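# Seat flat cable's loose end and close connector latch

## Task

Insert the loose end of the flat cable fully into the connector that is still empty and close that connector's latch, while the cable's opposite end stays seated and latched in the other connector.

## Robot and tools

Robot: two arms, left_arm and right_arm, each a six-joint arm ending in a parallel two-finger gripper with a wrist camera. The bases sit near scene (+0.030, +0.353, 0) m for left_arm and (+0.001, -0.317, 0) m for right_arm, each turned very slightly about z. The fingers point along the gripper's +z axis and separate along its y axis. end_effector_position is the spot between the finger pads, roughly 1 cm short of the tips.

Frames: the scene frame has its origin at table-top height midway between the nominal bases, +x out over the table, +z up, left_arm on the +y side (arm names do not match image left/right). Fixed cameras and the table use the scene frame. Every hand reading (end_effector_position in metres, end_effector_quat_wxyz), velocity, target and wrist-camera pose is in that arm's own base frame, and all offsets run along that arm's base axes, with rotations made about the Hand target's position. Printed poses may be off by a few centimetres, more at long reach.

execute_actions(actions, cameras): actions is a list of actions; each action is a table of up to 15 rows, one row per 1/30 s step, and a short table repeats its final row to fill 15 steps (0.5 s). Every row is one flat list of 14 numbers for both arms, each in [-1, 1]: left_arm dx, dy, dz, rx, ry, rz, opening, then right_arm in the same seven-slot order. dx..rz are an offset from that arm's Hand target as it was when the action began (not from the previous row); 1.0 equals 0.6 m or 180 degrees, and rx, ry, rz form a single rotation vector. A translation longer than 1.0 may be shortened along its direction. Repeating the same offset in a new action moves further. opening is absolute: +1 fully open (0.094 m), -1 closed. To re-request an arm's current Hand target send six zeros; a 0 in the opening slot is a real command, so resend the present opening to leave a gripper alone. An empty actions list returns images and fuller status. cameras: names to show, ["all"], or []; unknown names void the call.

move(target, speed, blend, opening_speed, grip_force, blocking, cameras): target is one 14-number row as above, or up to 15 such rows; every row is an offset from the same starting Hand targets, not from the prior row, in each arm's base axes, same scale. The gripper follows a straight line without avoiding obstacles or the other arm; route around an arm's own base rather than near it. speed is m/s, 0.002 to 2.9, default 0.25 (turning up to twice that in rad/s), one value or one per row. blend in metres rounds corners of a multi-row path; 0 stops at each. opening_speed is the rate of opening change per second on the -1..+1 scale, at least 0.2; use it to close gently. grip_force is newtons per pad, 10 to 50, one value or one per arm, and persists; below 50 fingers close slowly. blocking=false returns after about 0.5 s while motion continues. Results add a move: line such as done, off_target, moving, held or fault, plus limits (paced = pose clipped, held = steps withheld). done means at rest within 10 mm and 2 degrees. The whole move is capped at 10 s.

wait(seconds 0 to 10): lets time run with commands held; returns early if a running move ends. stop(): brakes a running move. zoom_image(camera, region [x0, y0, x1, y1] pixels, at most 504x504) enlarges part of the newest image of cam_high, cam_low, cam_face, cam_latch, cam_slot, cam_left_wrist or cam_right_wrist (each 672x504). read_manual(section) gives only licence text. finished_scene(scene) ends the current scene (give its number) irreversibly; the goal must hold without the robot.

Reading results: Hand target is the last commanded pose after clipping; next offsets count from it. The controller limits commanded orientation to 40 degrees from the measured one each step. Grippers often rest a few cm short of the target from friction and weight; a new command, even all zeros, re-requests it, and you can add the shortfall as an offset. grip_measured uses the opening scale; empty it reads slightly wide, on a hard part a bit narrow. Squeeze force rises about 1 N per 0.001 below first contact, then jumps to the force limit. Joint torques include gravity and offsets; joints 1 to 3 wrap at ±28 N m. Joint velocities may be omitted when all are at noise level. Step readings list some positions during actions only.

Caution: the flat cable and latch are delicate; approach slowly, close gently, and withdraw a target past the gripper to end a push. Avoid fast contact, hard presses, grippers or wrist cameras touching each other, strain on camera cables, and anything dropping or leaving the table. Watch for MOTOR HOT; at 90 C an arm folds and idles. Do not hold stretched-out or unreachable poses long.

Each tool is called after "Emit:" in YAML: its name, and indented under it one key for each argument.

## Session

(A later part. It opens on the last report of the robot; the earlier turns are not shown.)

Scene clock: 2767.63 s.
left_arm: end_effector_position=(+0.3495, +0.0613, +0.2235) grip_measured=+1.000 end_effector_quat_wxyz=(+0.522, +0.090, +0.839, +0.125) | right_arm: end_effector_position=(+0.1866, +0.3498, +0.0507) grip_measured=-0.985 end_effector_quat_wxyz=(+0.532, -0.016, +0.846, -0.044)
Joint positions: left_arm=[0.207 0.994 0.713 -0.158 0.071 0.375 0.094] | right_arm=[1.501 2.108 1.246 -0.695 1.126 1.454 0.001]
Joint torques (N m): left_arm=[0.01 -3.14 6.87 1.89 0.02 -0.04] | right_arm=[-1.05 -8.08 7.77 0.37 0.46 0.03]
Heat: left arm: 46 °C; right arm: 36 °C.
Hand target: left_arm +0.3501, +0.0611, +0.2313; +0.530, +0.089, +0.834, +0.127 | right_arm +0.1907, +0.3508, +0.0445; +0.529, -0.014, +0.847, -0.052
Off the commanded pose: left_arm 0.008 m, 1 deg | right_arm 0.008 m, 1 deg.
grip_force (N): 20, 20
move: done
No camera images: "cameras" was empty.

Emit:
move:
  target: [0,0,0,0,0,0,1, 0,0,0,0,0,0,-0.93]
  opening_speed: 0.2
  cameras: ["cam_latch","cam_slot","cam_face"]

Emit:
zoom_image:
  camera: "cam_slot"
  region: [340, 265, 410, 335]

Emit:
zoom_image:
  camera: "cam_face"
  region: [225, 150, 325, 225]

Emit:
zoom_image:
  camera: "cam_latch"
  region: [340, 250, 390, 300]

Scene clock: 2777.77 s.
left_arm: end_effector_position=(+0.3495, +0.0613, +0.2235) grip_measured=+1.000 end_effector_quat_wxyz=(+0.522, +0.090, +0.839, +0.125) | right_arm: end_effector_position=(+0.1878, +0.3488, +0.0490) grip_measured=-0.932 end_effector_quat_wxyz=(+0.530, -0.015, +0.847, -0.046)
Joint positions: left_arm=[0.207 0.994 0.713 -0.158 0.071 0.375 0.094] | right_arm=[1.497 2.111 1.246 -0.695 1.121 1.454 0.003]
Joint torques (N m): left_arm=[-0.01 -3.12 6.89 1.89 0.02 -0.04] | right_arm=[-0.77 -8.28 7.86 0.34 0.54 0.01]
Heat: left arm: 46 °C; right arm: 36 °C.
Hand target: left_arm +0.3501, +0.0611, +0.2313; +0.530, +0.089, +0.834, +0.127 | right_arm +0.1908, +0.3508, +0.0446; +0.529, -0.014, +0.847, -0.052
Off the commanded pose: left_arm 0.008 m, 1 deg | right_arm 0.006 m, 1 deg.
grip_force (N): 20, 20
move: done
Images, in order (width x height): cam_face 672x504, cam_latch 672x504, cam_slot 672x504.

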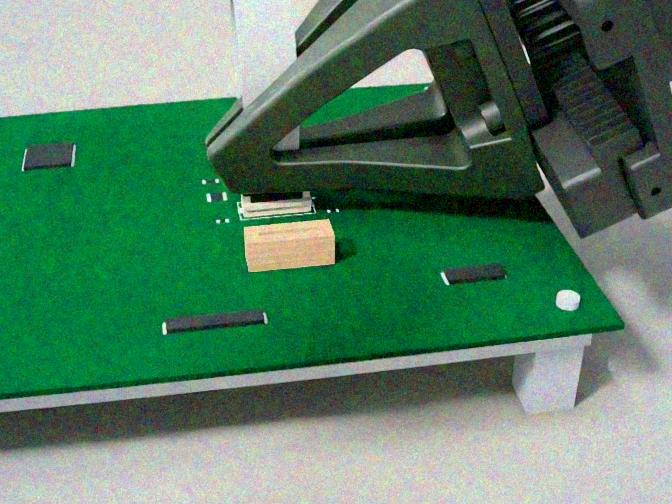

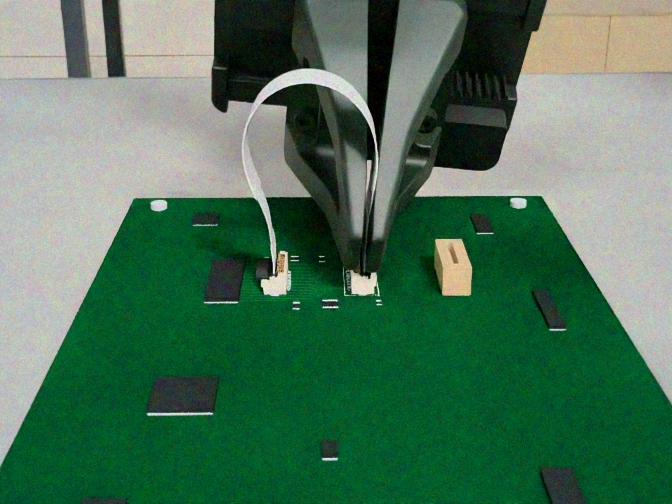

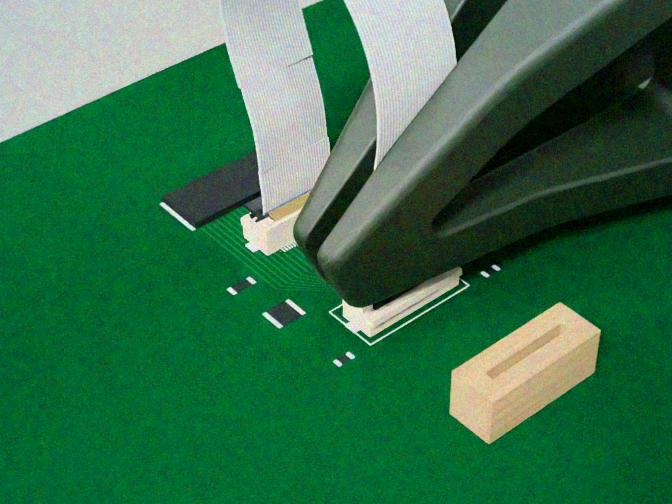

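Scaled by 7.200 from the camera's 672x504 image, which has a finer 960x720 frame.

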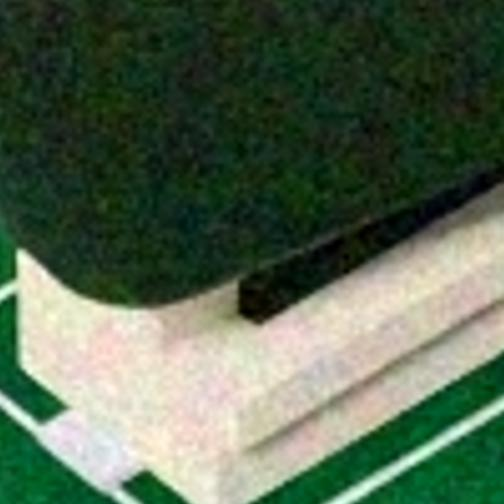

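Scaled by 5.040 from the camera's 672x504 image, which has a finer 960x720 frame.

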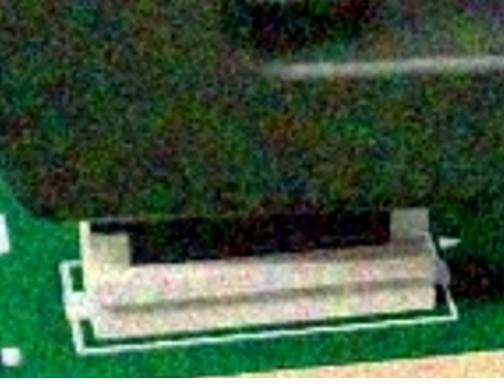

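Scaled by 10.080 from the camera's 672x504 image, which has a finer 960x720 frame.

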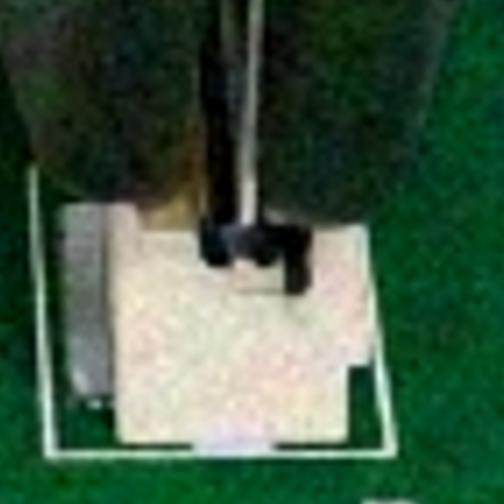

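Emit:
move:
  target: [0,0,0,0,0,0,1, 0,0.001,-0.004,0,0,0,-0.93]
  speed: 0.01
  cameras: ["cam_latch","cam_slot","cam_face"]

Emit:
zoom_image:
  camera: "cam_slot"
  region: [340, 265, 410, 335]

Emit:
zoom_image:
  camera: "cam_face"
  region: [225, 150, 325, 225]

Emit:
zoom_image:
  camera: "cam_latch"
  region: [340, 250, 390, 300]

Scene clock: 2791.70 s.
left_arm: end_effector_position=(+0.3495, +0.0613, +0.2235) grip_measured=+1.000 end_effector_quat_wxyz=(+0.522, +0.090, +0.839, +0.125) | right_arm: end_effector_position=(+0.1881, +0.3487, +0.0489) grip_measured=-0.932 end_effector_quat_wxyz=(+0.531, -0.015, +0.846, -0.047)
Joint positions: left_arm=[0.207 0.994 0.713 -0.158 0.071 0.375 0.094] | right_arm=[1.497 2.113 1.246 -0.695 1.125 1.454 0.003]
Joint torques (N m): left_arm=[-0.01 -3.14 6.9 1.89 0.02 -0.05] | right_arm=[-0.69 -7.88 7.87 0.41 0.52 0.05]
Heat: left arm: 46 °C; right arm: 36 °C.
Hand target: left_arm +0.3501, +0.0611, +0.2313; +0.530, +0.089, +0.834, +0.127 | right_arm +0.1908, +0.3515, +0.0422; +0.529, -0.014, +0.847, -0.052
Off the commanded pose: left_arm 0.008 m, 1 deg | right_arm 0.008 m, 1 deg.
grip_force (N): 20, 20
move: done
Images, in order (width x height): cam_face 672x504, cam_latch 672x504, cam_slot 672x504.

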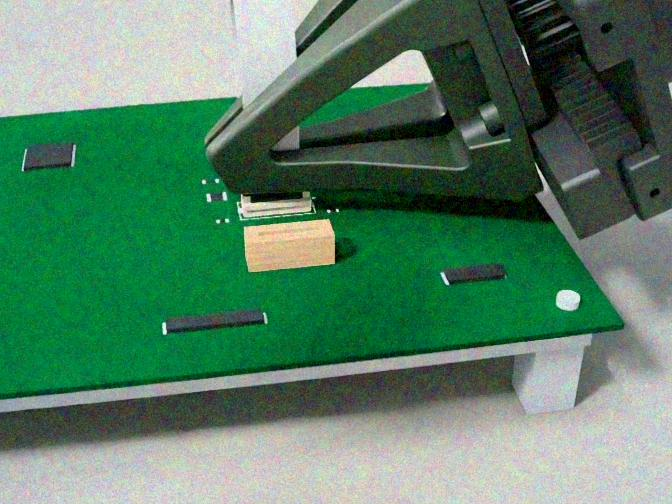

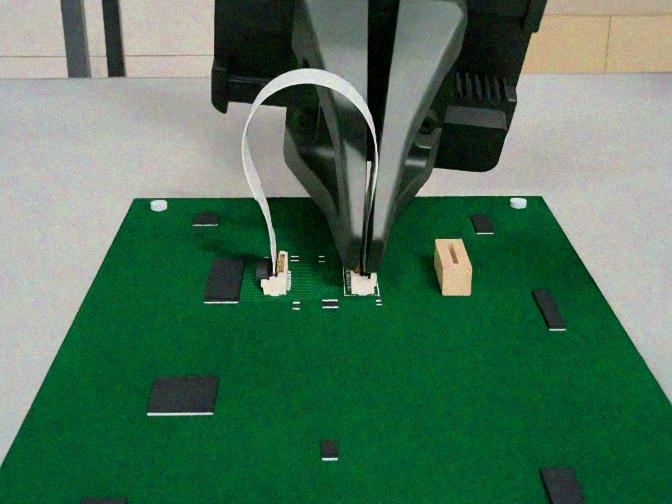

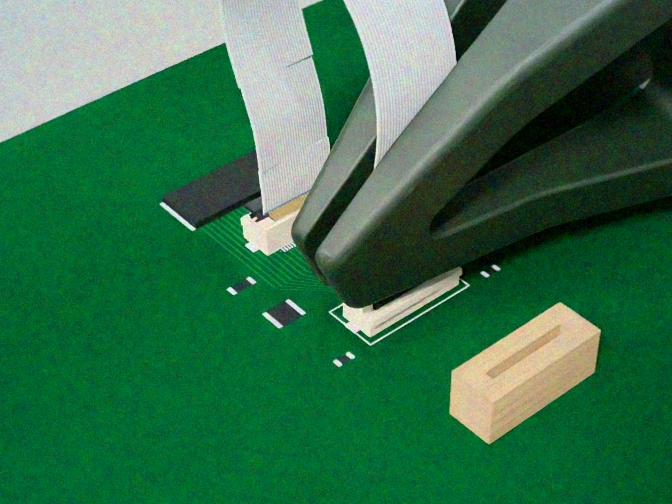

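Scaled by 7.200 from the camera's 672x504 image, which has a finer 960x720 frame.

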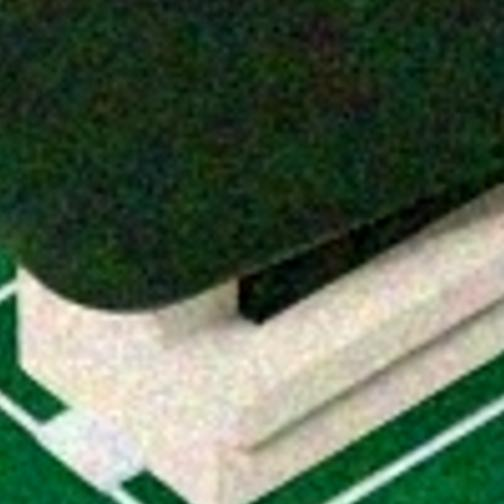

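Scaled by 5.040 from the camera's 672x504 image, which has a finer 960x720 frame.

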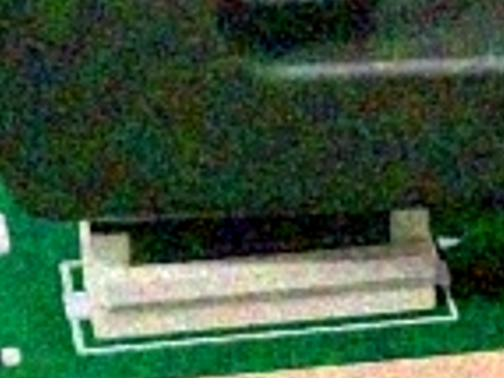

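Scaled by 10.080 from the camera's 672x504 image, which has a finer 960x720 frame.

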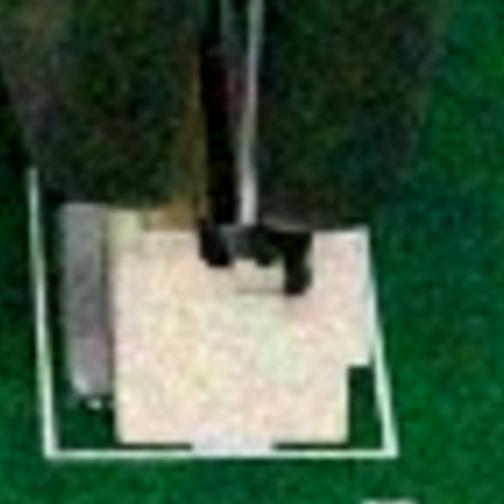

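Emit:
move:
  target: [0,0,0,0,0,0,1, 0,0.002,-0.004,0,0,0,-0.85]
  speed: 0.01
  opening_speed: 0.2
  cameras: ["cam_latch","cam_slot","cam_face"]

Emit:
zoom_image:
  camera: "cam_slot"
  region: [340, 265, 410, 335]

Emit:
zoom_image:
  camera: "cam_face"
  region: [225, 150, 325, 225]

Emit:
zoom_image:
  camera: "cam_latch"
  region: [340, 250, 390, 300]

Scene clock: 2803.53 s.
left_arm: end_effector_position=(+0.3495, +0.0613, +0.2235) grip_measured=+1.000 end_effector_quat_wxyz=(+0.522, +0.090, +0.839, +0.125) | right_arm: end_effector_position=(+0.1885, +0.3498, +0.0471) grip_measured=-0.852 end_effector_quat_wxyz=(+0.533, -0.016, +0.845, -0.048)
Joint positions: left_arm=[0.207 0.994 0.713 -0.158 0.071 0.375 0.094] | right_arm=[1.497 2.123 1.251 -0.692 1.129 1.454 0.007]
Joint torques (N m): left_arm=[-0.01 -3.12 6.9 1.89 0.02 -0.04] | right_arm=[-0.61 -7.86 7.91 0.46 0.44 0.06]
Heat: left arm: 46 °C; right arm: 36 °C.
Hand target: left_arm +0.3501, +0.0611, +0.2313; +0.530, +0.089, +0.834, +0.127 | right_arm +0.1908, +0.3527, +0.0397; +0.529, -0.014, +0.847, -0.052
Off the commanded pose: left_arm 0.008 m, 1 deg | right_arm 0.008 m, 1 deg.
grip_force (N): 20, 20
move: done
Images, in order (width x height): cam_face 672x504, cam_latch 672x504, cam_slot 672x504.

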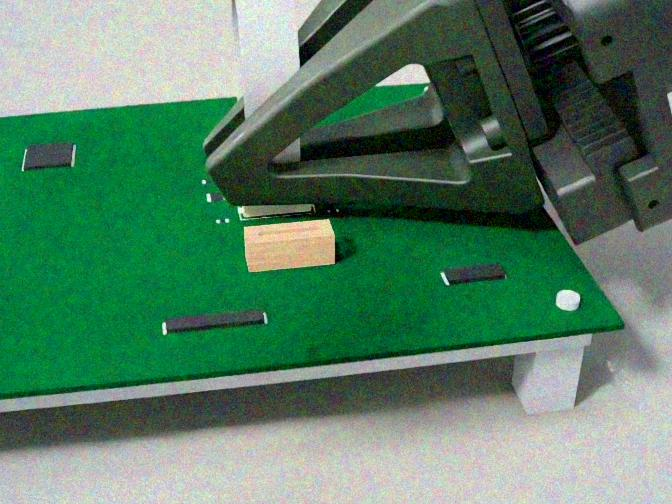

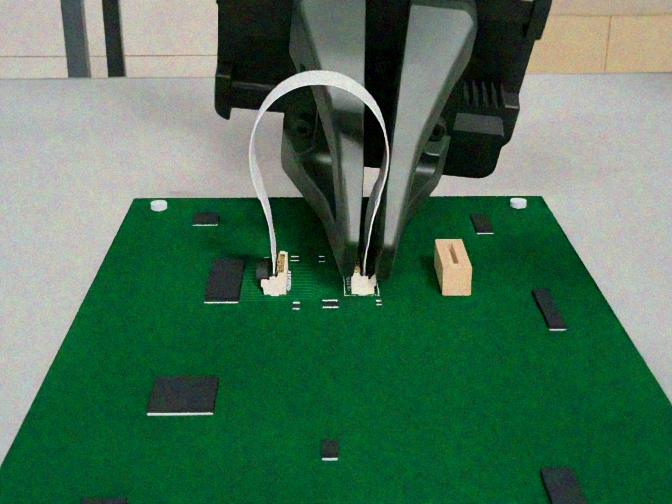

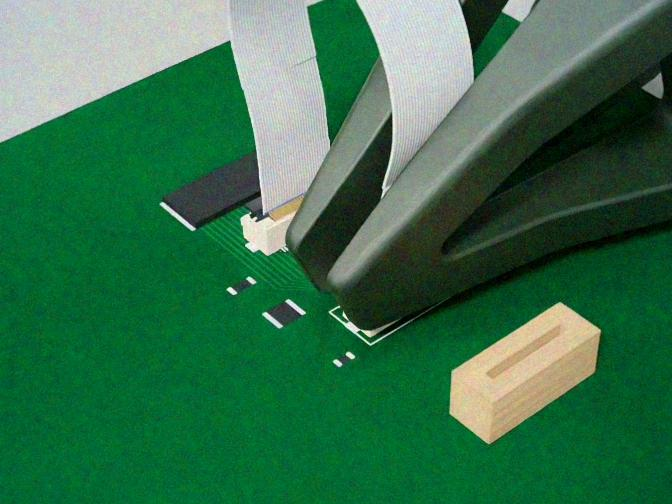

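Scaled by 7.200 from the camera's 672x504 image, which has a finer 960x720 frame.

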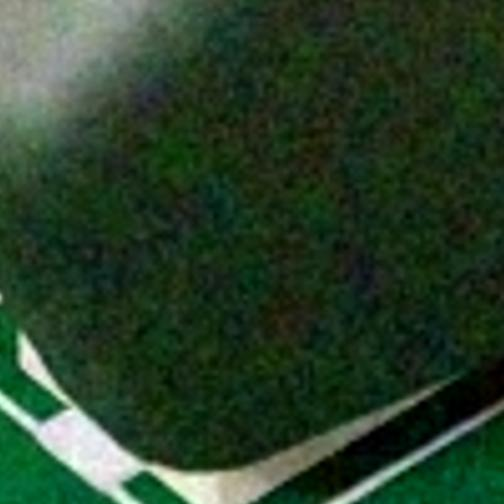

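Scaled by 5.040 from the camera's 672x504 image, which has a finer 960x720 frame.

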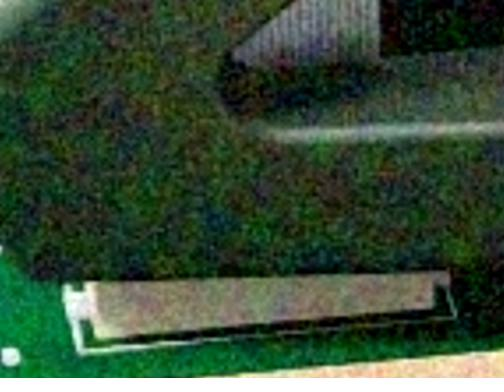

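Scaled by 10.080 from the camera's 672x504 image, which has a finer 960x720 frame.

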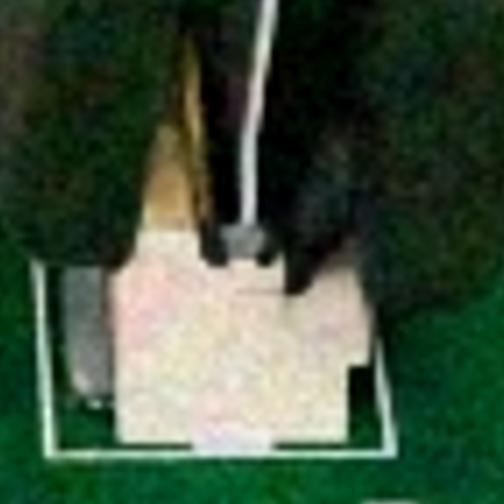

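Emit:
move:
  target: [0,0,0,0,0,0,1, 0,0.002,-0.003,0,0,0,-0.85]
  speed: 0.01
  cameras: ["cam_latch","cam_slot","cam_face"]

Emit:
zoom_image:
  camera: "cam_latch"
  region: [340, 250, 390, 300]

Scene clock: 2812.40 s.
left_arm: end_effector_position=(+0.3495, +0.0613, +0.2235) grip_measured=+1.000 end_effector_quat_wxyz=(+0.522, +0.090, +0.839, +0.125) | right_arm: end_effector_position=(+0.1888, +0.3506, +0.0464) grip_measured=-0.852 end_effector_quat_wxyz=(+0.534, -0.016, +0.844, -0.049)
Joint positions: left_arm=[0.207 0.994 0.713 -0.158 0.071 0.375 0.094] | right_arm=[1.497 2.129 1.255 -0.692 1.132 1.454 0.007]
Joint torques (N m): left_arm=[-0.01 -3.15 6.9 1.89 0.02 -0.04] | right_arm=[-0.55 -7.95 7.75 0.44 0.44 0.04]
Heat: left arm: 46 °C; right arm: 36 °C.
Hand target: left_arm +0.3501, +0.0611, +0.2313; +0.530, +0.089, +0.834, +0.127 | right_arm +0.1908, +0.3539, +0.0380; +0.529, -0.014, +0.847, -0.052
Off the commanded pose: left_arm 0.008 m, 1 deg | right_arm 0.009 m, 1 deg.
grip_force (N): 20, 20
move: done
Images, in order (width x height): cam_face 672x504, cam_latch 672x504, cam_slot 672x504.

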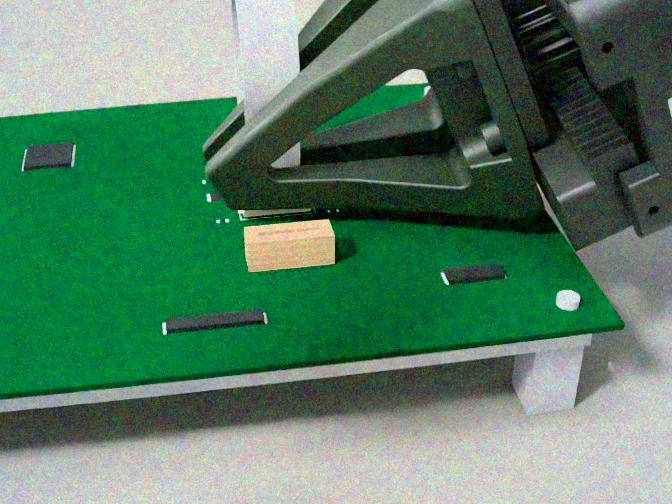

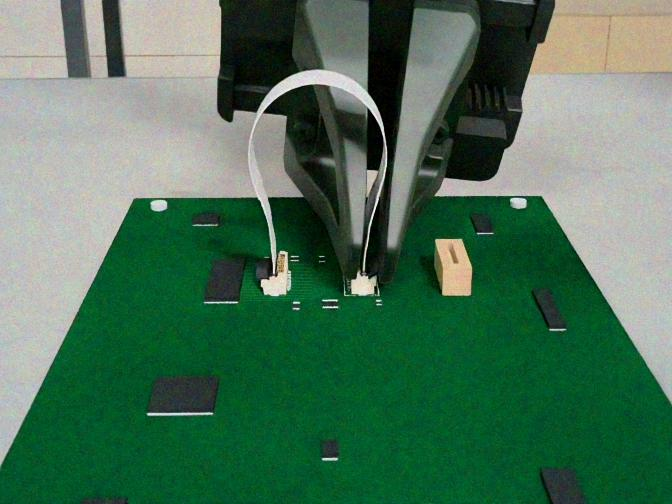

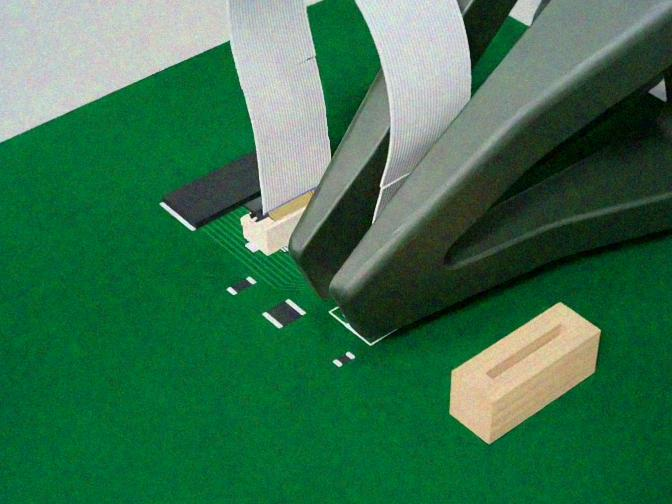

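Scaled by 10.080 from the camera's 672x504 image, which has a finer 960x720 frame.

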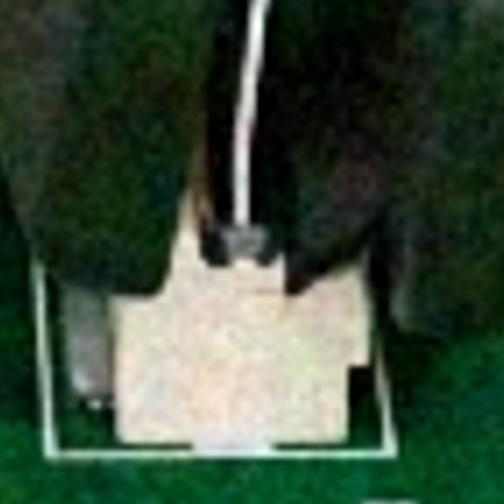

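Emit:
move:
  target: [0,0,0,0,0,0,1, 0,0.000,0.008,0,0,0,-0.78]
  speed: 0.02
  opening_speed: 0.3
  cameras: ["cam_latch"]

Emit:
zoom_image:
  camera: "cam_latch"
  region: [330, 230, 400, 300]

Scene clock: 2826.57 s.
left_arm: end_effector_position=(+0.3495, +0.0613, +0.2235) grip_measured=+1.000 end_effector_quat_wxyz=(+0.522, +0.090, +0.839, +0.125) | right_arm: end_effector_position=(+0.1875, +0.3507, +0.0429) grip_measured=-0.782 end_effector_quat_wxyz=(+0.527, -0.017, +0.848, -0.049)
Joint positions: left_arm=[0.207 0.994 0.713 -0.158 0.071 0.375 0.094] | right_arm=[1.497 2.131 1.255 -0.691 1.115 1.454 0.01]
Joint torques (N m): left_arm=[-0.01 -3.14 6.87 1.89 0.02 -0.04] | right_arm=[-0.54 -8.95 8.23 0.29 0.57 0.01]
Heat: left arm: 46 °C; right arm: 36 °C.
Hand target: left_arm +0.3501, +0.0611, +0.2313; +0.530, +0.089, +0.834, +0.127 | right_arm +0.1908, +0.3539, +0.0428; +0.529, -0.014, +0.847, -0.052
Off the commanded pose: left_arm 0.008 m, 1 deg | right_arm 0.005 m, 1 deg.
grip_force (N): 20, 20
move: done
Images, in order (width x height): cam_latch 672x504.

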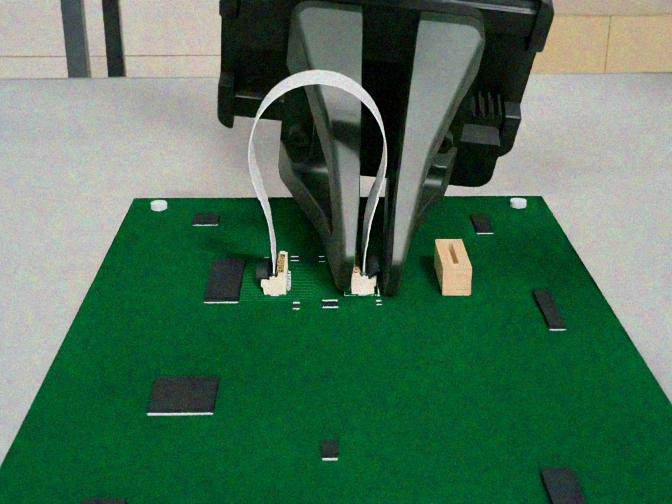

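Scaled by 7.200 from the camera's 672x504 image, which has a finer 960x720 frame.

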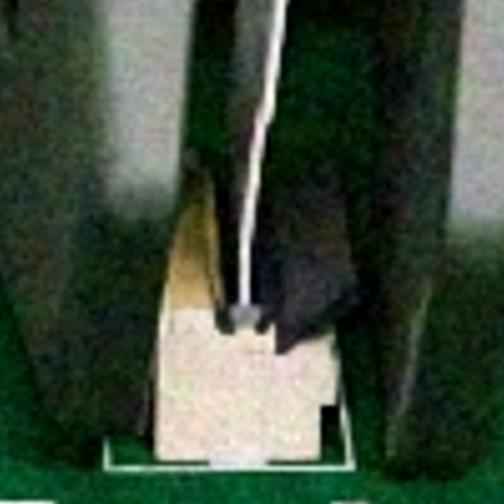

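Emit:
move:
  target: [0,0,0,0,0,0,1, 0,0.000,0,0,0,0,-0.68]
  speed: 0.02
  opening_speed: 0.3
  cameras: []

Emit:
move:
  target: [0,0,0,0,0,0,1, -0.001,0.001,0.009,0,0,0,-0.68]
  speed: 0.02
  cameras: ["cam_latch"]

Emit:
zoom_image:
  camera: "cam_latch"
  region: [330, 230, 400, 300]

Scene clock: 2849.83 s.
left_arm: end_effector_position=(+0.3495, +0.0613, +0.2235) grip_measured=+1.000 end_effector_quat_wxyz=(+0.522, +0.090, +0.839, +0.125) | right_arm: end_effector_position=(+0.1875, +0.3507, +0.0429) grip_measured=-0.682 end_effector_quat_wxyz=(+0.527, -0.017, +0.848, -0.049)
Joint positions: left_arm=[0.207 0.994 0.713 -0.158 0.071 0.375 0.094] | right_arm=[1.497 2.131 1.255 -0.691 1.115 1.454 0.015]
Joint torques (N m): left_arm=[-0.01 -3.15 6.9 1.89 0.02 -0.04] | right_arm=[-0.64 -9.14 8.27 0.26 0.54 0.01]
Heat: left arm: 46 °C; right arm: 37 °C.
Hand target: left_arm +0.3501, +0.0611, +0.2313; +0.530, +0.089, +0.834, +0.127 | right_arm +0.1908, +0.3539, +0.0428; +0.529, -0.014, +0.847, -0.052
Off the commanded pose: left_arm 0.008 m, 1 deg | right_arm 0.005 m, 1 deg.
grip_force (N): 20, 20
move: done
No camera images: "cameras" was empty.

Scene clock: 2850.73 s.
left_arm: end_effector_position=(+0.3495, +0.0613, +0.2235) grip_measured=+1.000 end_effector_quat_wxyz=(+0.522, +0.090, +0.839, +0.125) | right_arm: end_effector_position=(+0.1874, +0.3512, +0.0445) grip_measured=-0.682 end_effector_quat_wxyz=(+0.526, -0.018, +0.849, -0.051)
Joint positions: left_arm=[0.207 0.994 0.713 -0.158 0.071 0.375 0.094] | right_arm=[1.497 2.131 1.264 -0.706 1.114 1.454 0.015]
Joint torques (N m): left_arm=[-0.01 -3.15 6.89 1.89 0.02 -0.04] | right_arm=[-0.35 -9.88 8.44 0.18 0.58 0.06]
Heat: left arm: 46 °C; right arm: 37 °C.
Hand target: left_arm +0.3501, +0.0611, +0.2313; +0.530, +0.089, +0.834, +0.127 | right_arm +0.1902, +0.3544, +0.0481; +0.529, -0.014, +0.847, -0.052
Off the commanded pose: left_arm 0.008 m, 1 deg | right_arm 0.006 m, 1 deg.
grip_force (N): 20, 20
move: done
Images, in order (width x height): cam_latch 672x504.

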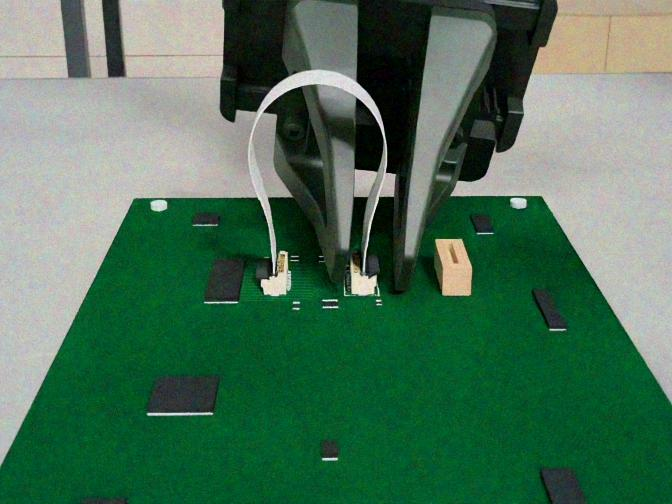

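Scaled by 7.200 from the camera's 672x504 image, which has a finer 960x720 frame.

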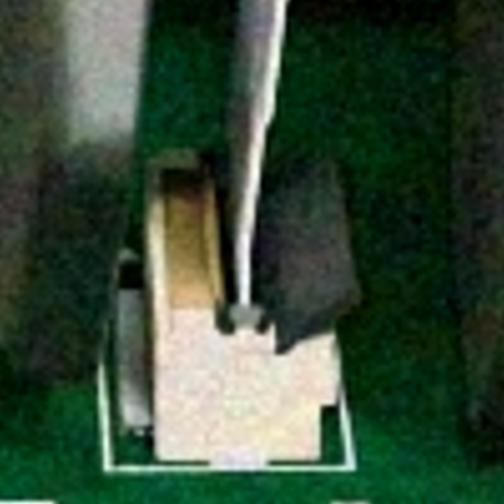

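Emit:
move:
  target: [0,0,0,0,0,0,1, -0.001,0.000,0.010,0,0,0,-0.68]
  speed: 0.03
  cameras: []

Scene clock: 2877.07 s.
left_arm: end_effector_position=(+0.3495, +0.0613, +0.2235) grip_measured=+1.000 end_effector_quat_wxyz=(+0.522, +0.090, +0.839, +0.125) | right_arm: end_effector_position=(+0.1873, +0.3502, +0.0464) grip_measured=-0.682 end_effector_quat_wxyz=(+0.525, -0.022, +0.849, -0.057)
Joint positions: left_arm=[0.207 0.994 0.713 -0.158 0.071 0.375 0.094] | right_arm=[1.497 2.131 1.274 -0.731 1.113 1.456 0.015]
Joint torques (N m): left_arm=[-0.01 -3.12 6.89 1.89 0.02 -0.04] | right_arm=[-0.38 -10.95 8.32 0.19 0.63 0.09]
Heat: left arm: 46 °C; right arm: 37 °C.
Hand target: left_arm +0.3501, +0.0611, +0.2313; +0.530, +0.089, +0.834, +0.127 | right_arm +0.1896, +0.3544, +0.0541; +0.529, -0.014, +0.847, -0.052
Off the commanded pose: left_arm 0.008 m, 1 deg | right_arm 0.009 m, 1 deg.
grip_force (N): 20, 20
move: done
No camera images: "cameras" was empty.

Emit:
move:
  target: [0,0,0,0,0,0,1, -0.001,-0.002,0.010,0,0,0,-0.68]
  speed: 0.03
  cameras: []

Scene clock: 2881.83 s.
left_arm: end_effector_position=(+0.3495, +0.0613, +0.2235) grip_measured=+1.000 end_effector_quat_wxyz=(+0.522, +0.090, +0.839, +0.125) | right_arm: end_effector_position=(+0.1871, +0.3472, +0.0465) grip_measured=-0.682 end_effector_quat_wxyz=(+0.525, -0.026, +0.849, -0.065)
Joint positions: left_arm=[0.207 0.994 0.713 -0.158 0.071 0.375 0.094] | right_arm=[1.497 2.131 1.274 -0.751 1.113 1.46 0.015]
Joint torques (N m): left_arm=[-0.02 -3.12 6.87 1.89 0.01 -0.04] | right_arm=[-0.28 -12.4 8.43 0.14 0.59 0.1]
Heat: left arm: 46 °C; right arm: 38 °C.
Hand target: left_arm +0.3501, +0.0611, +0.2313; +0.530, +0.089, +0.834, +0.127 | right_arm +0.1890, +0.3532, +0.0601; +0.529, -0.014, +0.847, -0.052
Off the commanded pose: left_arm 0.008 m, 1 deg | right_arm 0.015 m, 2 deg.
grip_force (N): 20, 20
move: off_target (right_arm)
No camera images: "cameras" was empty.

Emit:
move:
  target: [0,0,0,0,0,0,1, 0,-0.001,0.006,0,0,0,-0.68]
  speed: 0.02
  cameras: ["cam_latch"]

Emit:
zoom_image:
  camera: "cam_latch"
  region: [330, 230, 400, 300]

Scene clock: 2888.30 s.
left_arm: end_effector_position=(+0.3495, +0.0613, +0.2235) grip_measured=+1.000 end_effector_quat_wxyz=(+0.522, +0.090, +0.839, +0.125) | right_arm: end_effector_position=(+0.1870, +0.3462, +0.0465) grip_measured=-0.682 end_effector_quat_wxyz=(+0.524, -0.027, +0.848, -0.068)
Joint positions: left_arm=[0.207 0.994 0.713 -0.158 0.071 0.375 0.094] | right_arm=[1.497 2.131 1.274 -0.758 1.113 1.46 0.015]
Joint torques (N m): left_arm=[-0.02 -3.14 6.9 1.89 0.01 -0.04] | right_arm=[-0.25 -13.44 8.59 0.06 0.62 0.06]
Heat: left arm: 46 °C; right arm: 38 °C.
Hand target: left_arm +0.3501, +0.0611, +0.2313; +0.530, +0.089, +0.834, +0.127 | right_arm +0.1890, +0.3526, +0.0637; +0.529, -0.014, +0.847, -0.052
Off the commanded pose: left_arm 0.008 m, 1 deg | right_arm 0.018 m, 2 deg.
grip_force (N): 20, 20
move: off_target (right_arm)
Images, in order (width x height): cam_latch 672x504.

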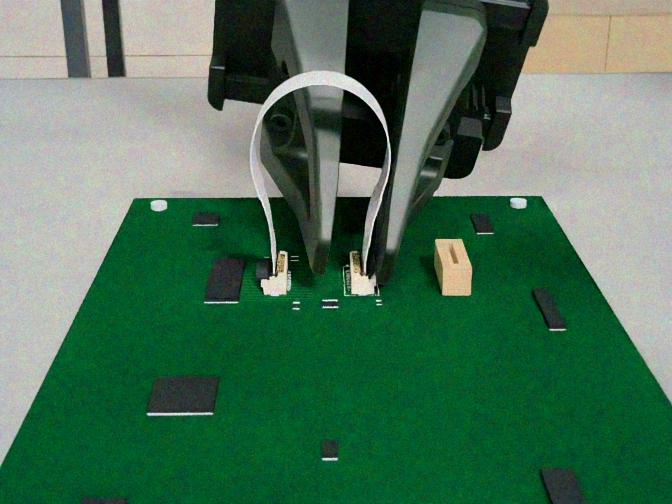

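Scaled by 7.200 from the camera's 672x504 image, which has a finer 960x720 frame.

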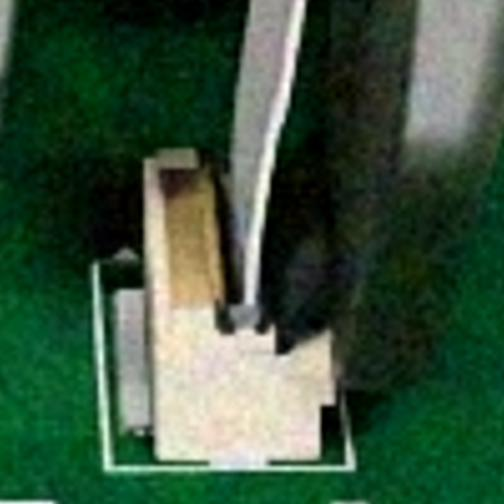

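Emit:
move:
  target: [0,0,0,0,0,0,1, 0,0.003,0.004,0,0,0,-0.68]
  speed: 0.02
  cameras: ["cam_latch"]

Emit:
zoom_image:
  camera: "cam_latch"
  region: [330, 230, 400, 300]

Scene clock: 2898.47 s.
left_arm: end_effector_position=(+0.3495, +0.0613, +0.2235) grip_measured=+1.000 end_effector_quat_wxyz=(+0.522, +0.090, +0.839, +0.125) | right_arm: end_effector_position=(+0.1871, +0.3485, +0.0505) grip_measured=-0.682 end_effector_quat_wxyz=(+0.524, -0.027, +0.849, -0.067)
Joint positions: left_arm=[0.207 0.994 0.713 -0.158 0.071 0.375 0.094] | right_arm=[1.497 2.129 1.29 -0.776 1.112 1.46 0.015]
Joint torques (N m): left_arm=[-0.01 -3.14 6.89 1.89 0.01 -0.04] | right_arm=[-0.23 -13.12 8.34 0.11 0.59 0.09]
Heat: left arm: 46 °C; right arm: 39 °C.
Hand target: left_arm +0.3501, +0.0611, +0.2313; +0.530, +0.089, +0.834, +0.127 | right_arm +0.1890, +0.3545, +0.0662; +0.529, -0.014, +0.847, -0.052
Off the commanded pose: left_arm 0.008 m, 1 deg | right_arm 0.017 m, 2 deg.
grip_force (N): 20, 20
move: off_target (right_arm)
Images, in order (width x height): cam_latch 672x504.

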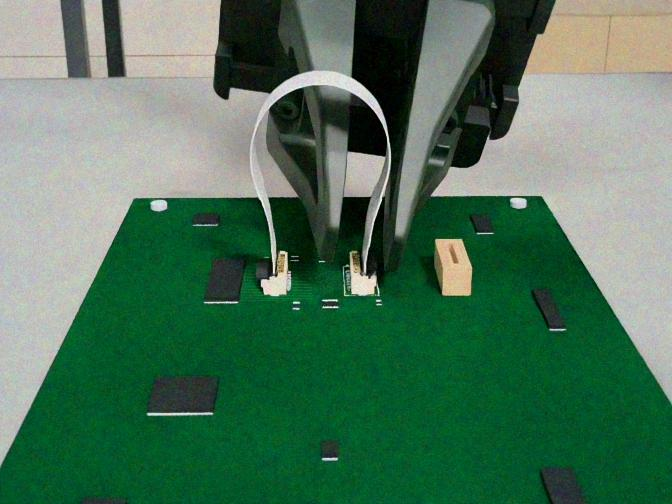

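Scaled by 7.200 from the camera's 672x504 image, which has a finer 960x720 frame.

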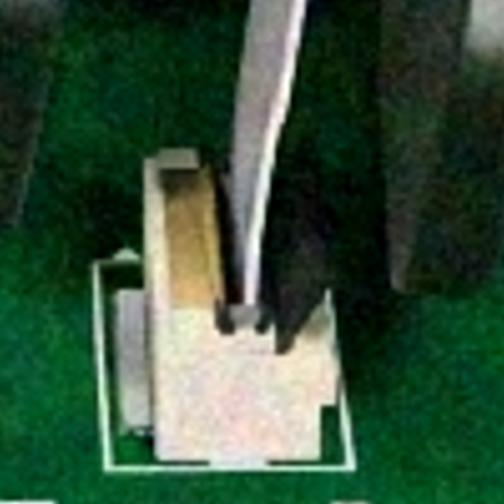

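Emit:
move:
  target: [0,0,0,0,0,0,1, 0,0,0.004,0,0,0,-0.68]
  speed: 0.02
  cameras: []

Scene clock: 2908.13 s.
left_arm: end_effector_position=(+0.3495, +0.0613, +0.2235) grip_measured=+1.000 end_effector_quat_wxyz=(+0.522, +0.090, +0.839, +0.125) | right_arm: end_effector_position=(+0.1870, +0.3475, +0.0519) grip_measured=-0.682 end_effector_quat_wxyz=(+0.524, -0.028, +0.849, -0.069)
Joint positions: left_arm=[0.207 0.994 0.713 -0.158 0.071 0.375 0.094] | right_arm=[1.497 2.125 1.29 -0.784 1.112 1.461 0.015]
Joint torques (N m): left_arm=[-0.01 -3.15 6.89 1.89 0.02 -0.04] | right_arm=[-0.21 -13.07 8.83 0.17 0.57 0.07]
Heat: left arm: 46 °C; right arm: 38 °C.
Hand target: left_arm +0.3501, +0.0611, +0.2313; +0.530, +0.089, +0.834, +0.127 | right_arm +0.1890, +0.3545, +0.0686; +0.529, -0.013, +0.847, -0.052
Off the commanded pose: left_arm 0.008 m, 1 deg | right_arm 0.018 m, 3 deg.
grip_force (N): 20, 20
move: off_target (right_arm)
No camera images: "cameras" was empty.

Emit:
move:
  target: [0,0,0,0,0,0,1, 0,-0.003,0.003,0,0,0,-0.68]
  speed: 0.02
  cameras: ["cam_latch"]

Emit:
zoom_image:
  camera: "cam_latch"
  region: [330, 230, 400, 300]

Scene clock: 2914.20 s.
left_arm: end_effector_position=(+0.3495, +0.0613, +0.2235) grip_measured=+1.000 end_effector_quat_wxyz=(+0.522, +0.090, +0.839, +0.125) | right_arm: end_effector_position=(+0.1871, +0.3477, +0.0547) grip_measured=-0.682 end_effector_quat_wxyz=(+0.524, -0.026, +0.849, -0.066)
Joint positions: left_arm=[0.207 0.994 0.713 -0.158 0.071 0.375 0.094] | right_arm=[1.497 2.117 1.29 -0.786 1.112 1.461 0.015]
Joint torques (N m): left_arm=[0.01 -3.12 6.9 1.89 0.02 -0.04] | right_arm=[-0.25 -13.15 8.23 0.12 0.6 0.05]
Heat: left arm: 46 °C; right arm: 38 °C.
Hand target: left_arm +0.3501, +0.0611, +0.2313; +0.530, +0.089, +0.834, +0.127 | right_arm +0.1890, +0.3527, +0.0703; +0.529, -0.014, +0.847, -0.052
Off the commanded pose: left_arm 0.008 m, 1 deg | right_arm 0.017 m, 2 deg.
grip_force (N): 20, 20
move: off_target (right_arm)
Images, in order (width x height): cam_latch 672x504.

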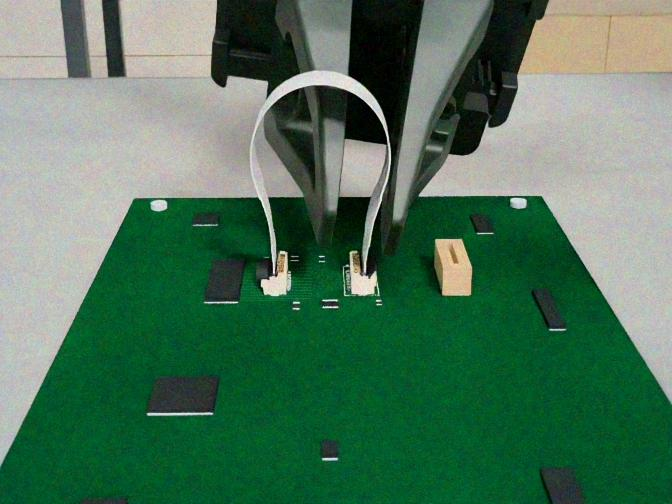

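Scaled by 7.200 from the camera's 672x504 image, which has a finer 960x720 frame.

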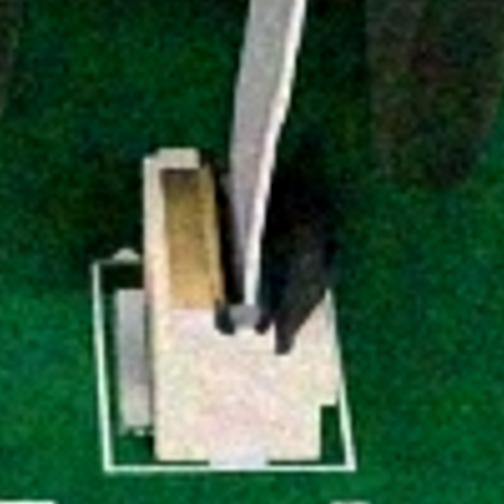

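Emit:
move:
  target: [0,0,0,0,0,0,1, 0,-0.002,-0.010,0,0,0,-0.81]
  speed: 0.02
  opening_speed: 0.2
  cameras: ["cam_latch"]

Emit:
zoom_image:
  camera: "cam_latch"
  region: [330, 230, 400, 300]

Scene clock: 2935.27 s.
left_arm: end_effector_position=(+0.3495, +0.0613, +0.2235) grip_measured=+1.000 end_effector_quat_wxyz=(+0.522, +0.090, +0.839, +0.125) | right_arm: end_effector_position=(+0.1870, +0.3477, +0.0547) grip_measured=-0.808 end_effector_quat_wxyz=(+0.524, -0.026, +0.849, -0.066)
Joint positions: left_arm=[0.207 0.994 0.713 -0.158 0.071 0.375 0.094] | right_arm=[1.497 2.117 1.29 -0.787 1.112 1.461 0.009]
Joint torques (N m): left_arm=[0.01 -3.14 6.89 1.89 0.01 -0.04] | right_arm=[-0.25 -12.33 6.75 0.33 0.59 0.08]
Heat: left arm: 46 °C; right arm: 39 °C.
Hand target: left_arm +0.3501, +0.0611, +0.2313; +0.530, +0.089, +0.834, +0.127 | right_arm +0.1890, +0.3515, +0.0643; +0.529, -0.014, +0.847, -0.052
Off the commanded pose: left_arm 0.008 m, 1 deg | right_arm 0.010 m, 2 deg.
grip_force (N): 20, 20
move: done
Images, in order (width x height): cam_latch 672x504.

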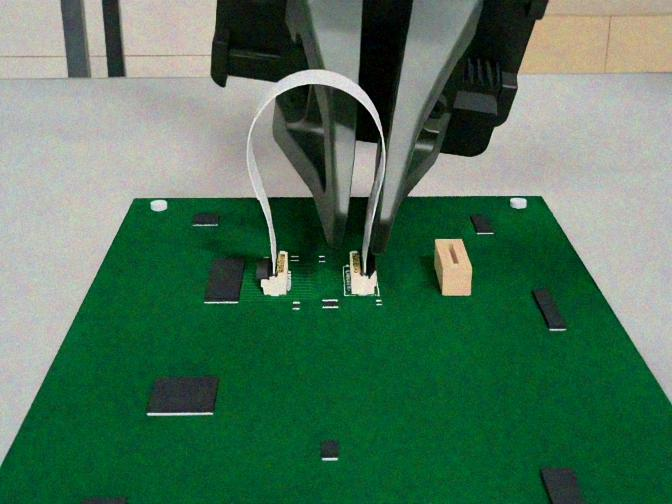

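Scaled by 7.200 from the camera's 672x504 image, which has a finer 960x720 frame.

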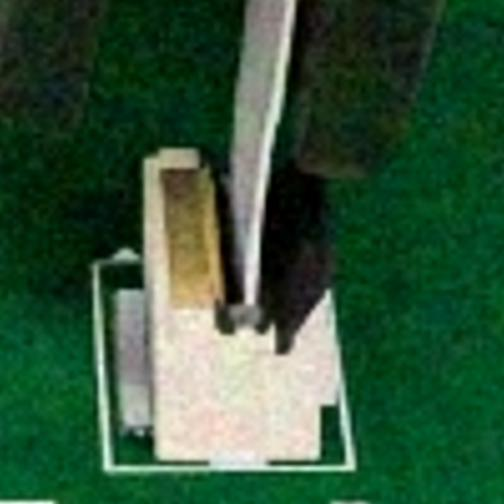

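Emit:
move:
  target: [0,0,0,0,0,0,1, 0,-0.003,-0.010,0,0,0,-0.81]
  speed: 0.02
  cameras: []

Scene clock: 2944.13 s.
left_arm: end_effector_position=(+0.3495, +0.0613, +0.2235) grip_measured=+1.000 end_effector_quat_wxyz=(+0.522, +0.090, +0.839, +0.125) | right_arm: end_effector_position=(+0.1873, +0.3507, +0.0546) grip_measured=-0.808 end_effector_quat_wxyz=(+0.525, -0.021, +0.849, -0.058)
Joint positions: left_arm=[0.207 0.994 0.713 -0.158 0.071 0.375 0.094] | right_arm=[1.497 2.117 1.29 -0.766 1.112 1.461 0.009]
Joint torques (N m): left_arm=[-0.01 -3.14 6.87 1.89 0.02 -0.04] | right_arm=[-0.31 -11.71 4.98 0.48 0.58 0.06]
Heat: left arm: 46 °C; right arm: 39 °C.
Hand target: left_arm +0.3501, +0.0611, +0.2313; +0.530, +0.089, +0.834, +0.127 | right_arm +0.1890, +0.3497, +0.0583; +0.529, -0.014, +0.847, -0.052
Off the commanded pose: left_arm 0.008 m, 1 deg | right_arm 0.004 m, 1 deg.
grip_force (N): 20, 20
move: done
No camera images: "cameras" was empty.

Emit:
move:
  target: [0,0,0,0,0,0,1, 0,-0.004,-0.003,-0.008,0,0,-0.81]
  speed: 0.02
  cameras: ["cam_latch"]

Emit:
zoom_image:
  camera: "cam_latch"
  region: [330, 230, 400, 300]

Scene clock: 2953.60 s.
left_arm: end_effector_position=(+0.3495, +0.0613, +0.2235) grip_measured=+1.000 end_effector_quat_wxyz=(+0.522, +0.090, +0.839, +0.125) | right_arm: end_effector_position=(+0.1873, +0.3507, +0.0546) grip_measured=-0.808 end_effector_quat_wxyz=(+0.525, -0.021, +0.849, -0.058)
Joint positions: left_arm=[0.207 0.994 0.713 -0.158 0.071 0.375 0.094] | right_arm=[1.497 2.117 1.29 -0.766 1.112 1.461 0.009]
Joint torques (N m): left_arm=[-0.02 -3.15 6.9 1.89 0.01 -0.04] | right_arm=[-0.24 -11.03 5.56 0.26 0.65 0.06]
Heat: left arm: 46 °C; right arm: 39 °C.
Hand target: left_arm +0.3501, +0.0611, +0.2313; +0.530, +0.089, +0.834, +0.127 | right_arm +0.1890, +0.3472, +0.0565; +0.529, -0.020, +0.846, -0.063
Off the commanded pose: left_arm 0.008 m, 1 deg | right_arm 0.004 m, 1 deg.
grip_force (N): 20, 20
move: done
Images, in order (width x height): cam_latch 672x504.

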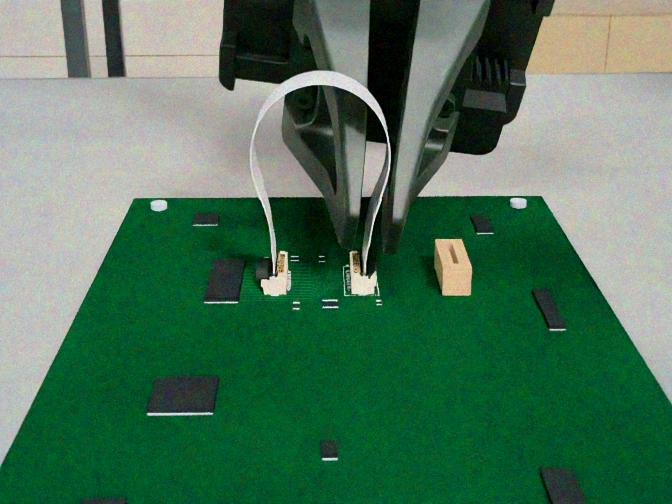

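Scaled by 7.200 from the camera's 672x504 image, which has a finer 960x720 frame.

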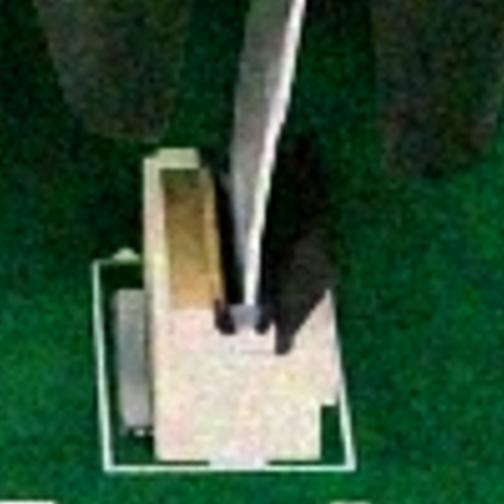

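Emit:
move:
  target: [0,0,0,0,0,0,1, 0,-0.003,0,-0.006,0,0,-0.81]
  speed: 0.02
  cameras: []

Scene clock: 2958.70 s.
left_arm: end_effector_position=(+0.3495, +0.0613, +0.2235) grip_measured=+1.000 end_effector_quat_wxyz=(+0.522, +0.090, +0.839, +0.125) | right_arm: end_effector_position=(+0.1871, +0.3490, +0.0547) grip_measured=-0.808 end_effector_quat_wxyz=(+0.524, -0.024, +0.849, -0.063)
Joint positions: left_arm=[0.207 0.994 0.713 -0.158 0.071 0.375 0.094] | right_arm=[1.497 2.117 1.29 -0.778 1.112 1.461 0.009]
Joint torques (N m): left_arm=[0.01 -3.15 6.89 1.89 0.02 -0.05] | right_arm=[-0.28 -10.66 5.85 0.14 0.67 0.03]
Heat: left arm: 46 °C; right arm: 39 °C.
Hand target: left_arm +0.3501, +0.0611, +0.2313; +0.530, +0.089, +0.834, +0.127 | right_arm +0.1890, +0.3454, +0.0565; +0.529, -0.025, +0.845, -0.071
Off the commanded pose: left_arm 0.008 m, 1 deg | right_arm 0.004 m, 1 deg.
grip_force (N): 20, 20
move: done
No camera images: "cameras" was empty.

Emit:
move:
  target: [0,0,0,0,0,0,1, 0,-0.002,0,-0.004,0,0,-0.81]
  speed: 0.02
  cameras: []

Scene clock: 2962.50 s.
left_arm: end_effector_position=(+0.3495, +0.0613, +0.2235) grip_measured=+1.000 end_effector_quat_wxyz=(+0.522, +0.090, +0.839, +0.125) | right_arm: end_effector_position=(+0.1870, +0.3471, +0.0548) grip_measured=-0.808 end_effector_quat_wxyz=(+0.524, -0.027, +0.849, -0.068)
Joint positions: left_arm=[0.207 0.994 0.713 -0.158 0.071 0.375 0.094] | right_arm=[1.497 2.117 1.29 -0.79 1.112 1.461 0.009]
Joint torques (N m): left_arm=[-0.01 -3.14 6.9 1.89 0.02 -0.04] | right_arm=[-0.31 -10.35 6.17 0.13 0.61 0.04]
Heat: left arm: 46 °C; right arm: 39 °C.
Hand target: left_arm +0.3501, +0.0611, +0.2313; +0.530, +0.089, +0.834, +0.127 | right_arm +0.1890, +0.3442, +0.0565; +0.529, -0.029, +0.845, -0.076
Off the commanded pose: left_arm 0.008 m, 1 deg | right_arm 0.004 m, 1 deg.
grip_force (N): 20, 20
move: done
No camera images: "cameras" was empty.

Emit:
move:
  target: [0,0,0,0,0,0,1, 0,-0.003,-0.008,0,0,0,-0.81]
  speed: 0.02
  cameras: ["cam_latch"]

Emit:
zoom_image:
  camera: "cam_latch"
  region: [330, 230, 400, 300]

Scene clock: 2972.10 s.
left_arm: end_effector_position=(+0.3495, +0.0613, +0.2235) grip_measured=+1.000 end_effector_quat_wxyz=(+0.522, +0.090, +0.839, +0.125) | right_arm: end_effector_position=(+0.1870, +0.3470, +0.0548) grip_measured=-0.808 end_effector_quat_wxyz=(+0.524, -0.027, +0.849, -0.068)
Joint positions: left_arm=[0.207 0.994 0.713 -0.158 0.071 0.375 0.094] | right_arm=[1.497 2.117 1.29 -0.791 1.112 1.461 0.009]
Joint torques (N m): left_arm=[-0.01 -3.14 6.87 1.89 0.01 -0.04] | right_arm=[-0.17 -9.81 4.62 0.32 0.67 0.05]
Heat: left arm: 46 °C; right arm: 39 °C.
Hand target: left_arm +0.3501, +0.0611, +0.2313; +0.530, +0.089, +0.834, +0.127 | right_arm +0.1890, +0.3425, +0.0517; +0.529, -0.029, +0.845, -0.076
Off the commanded pose: left_arm 0.008 m, 1 deg | right_arm 0.006 m, 1 deg.
grip_force (N): 20, 20
move: done
Images, in order (width x height): cam_latch 672x504.

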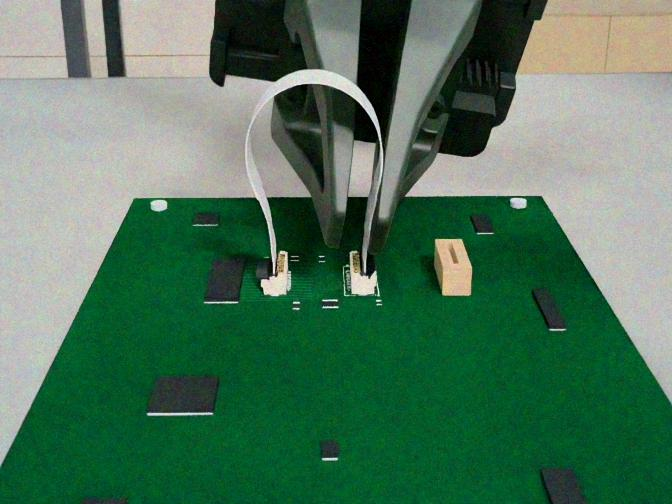

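Scaled by 7.200 from the camera's 672x504 image, which has a finer 960x720 frame.

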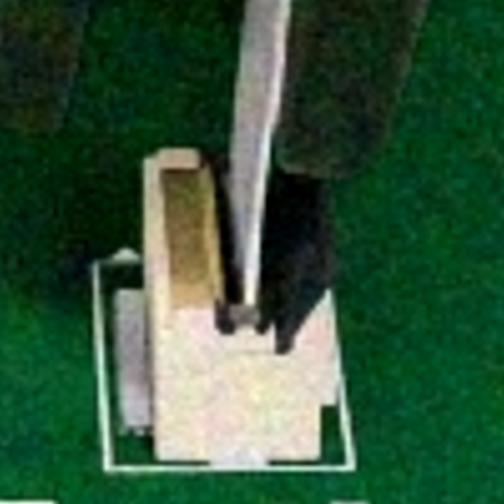

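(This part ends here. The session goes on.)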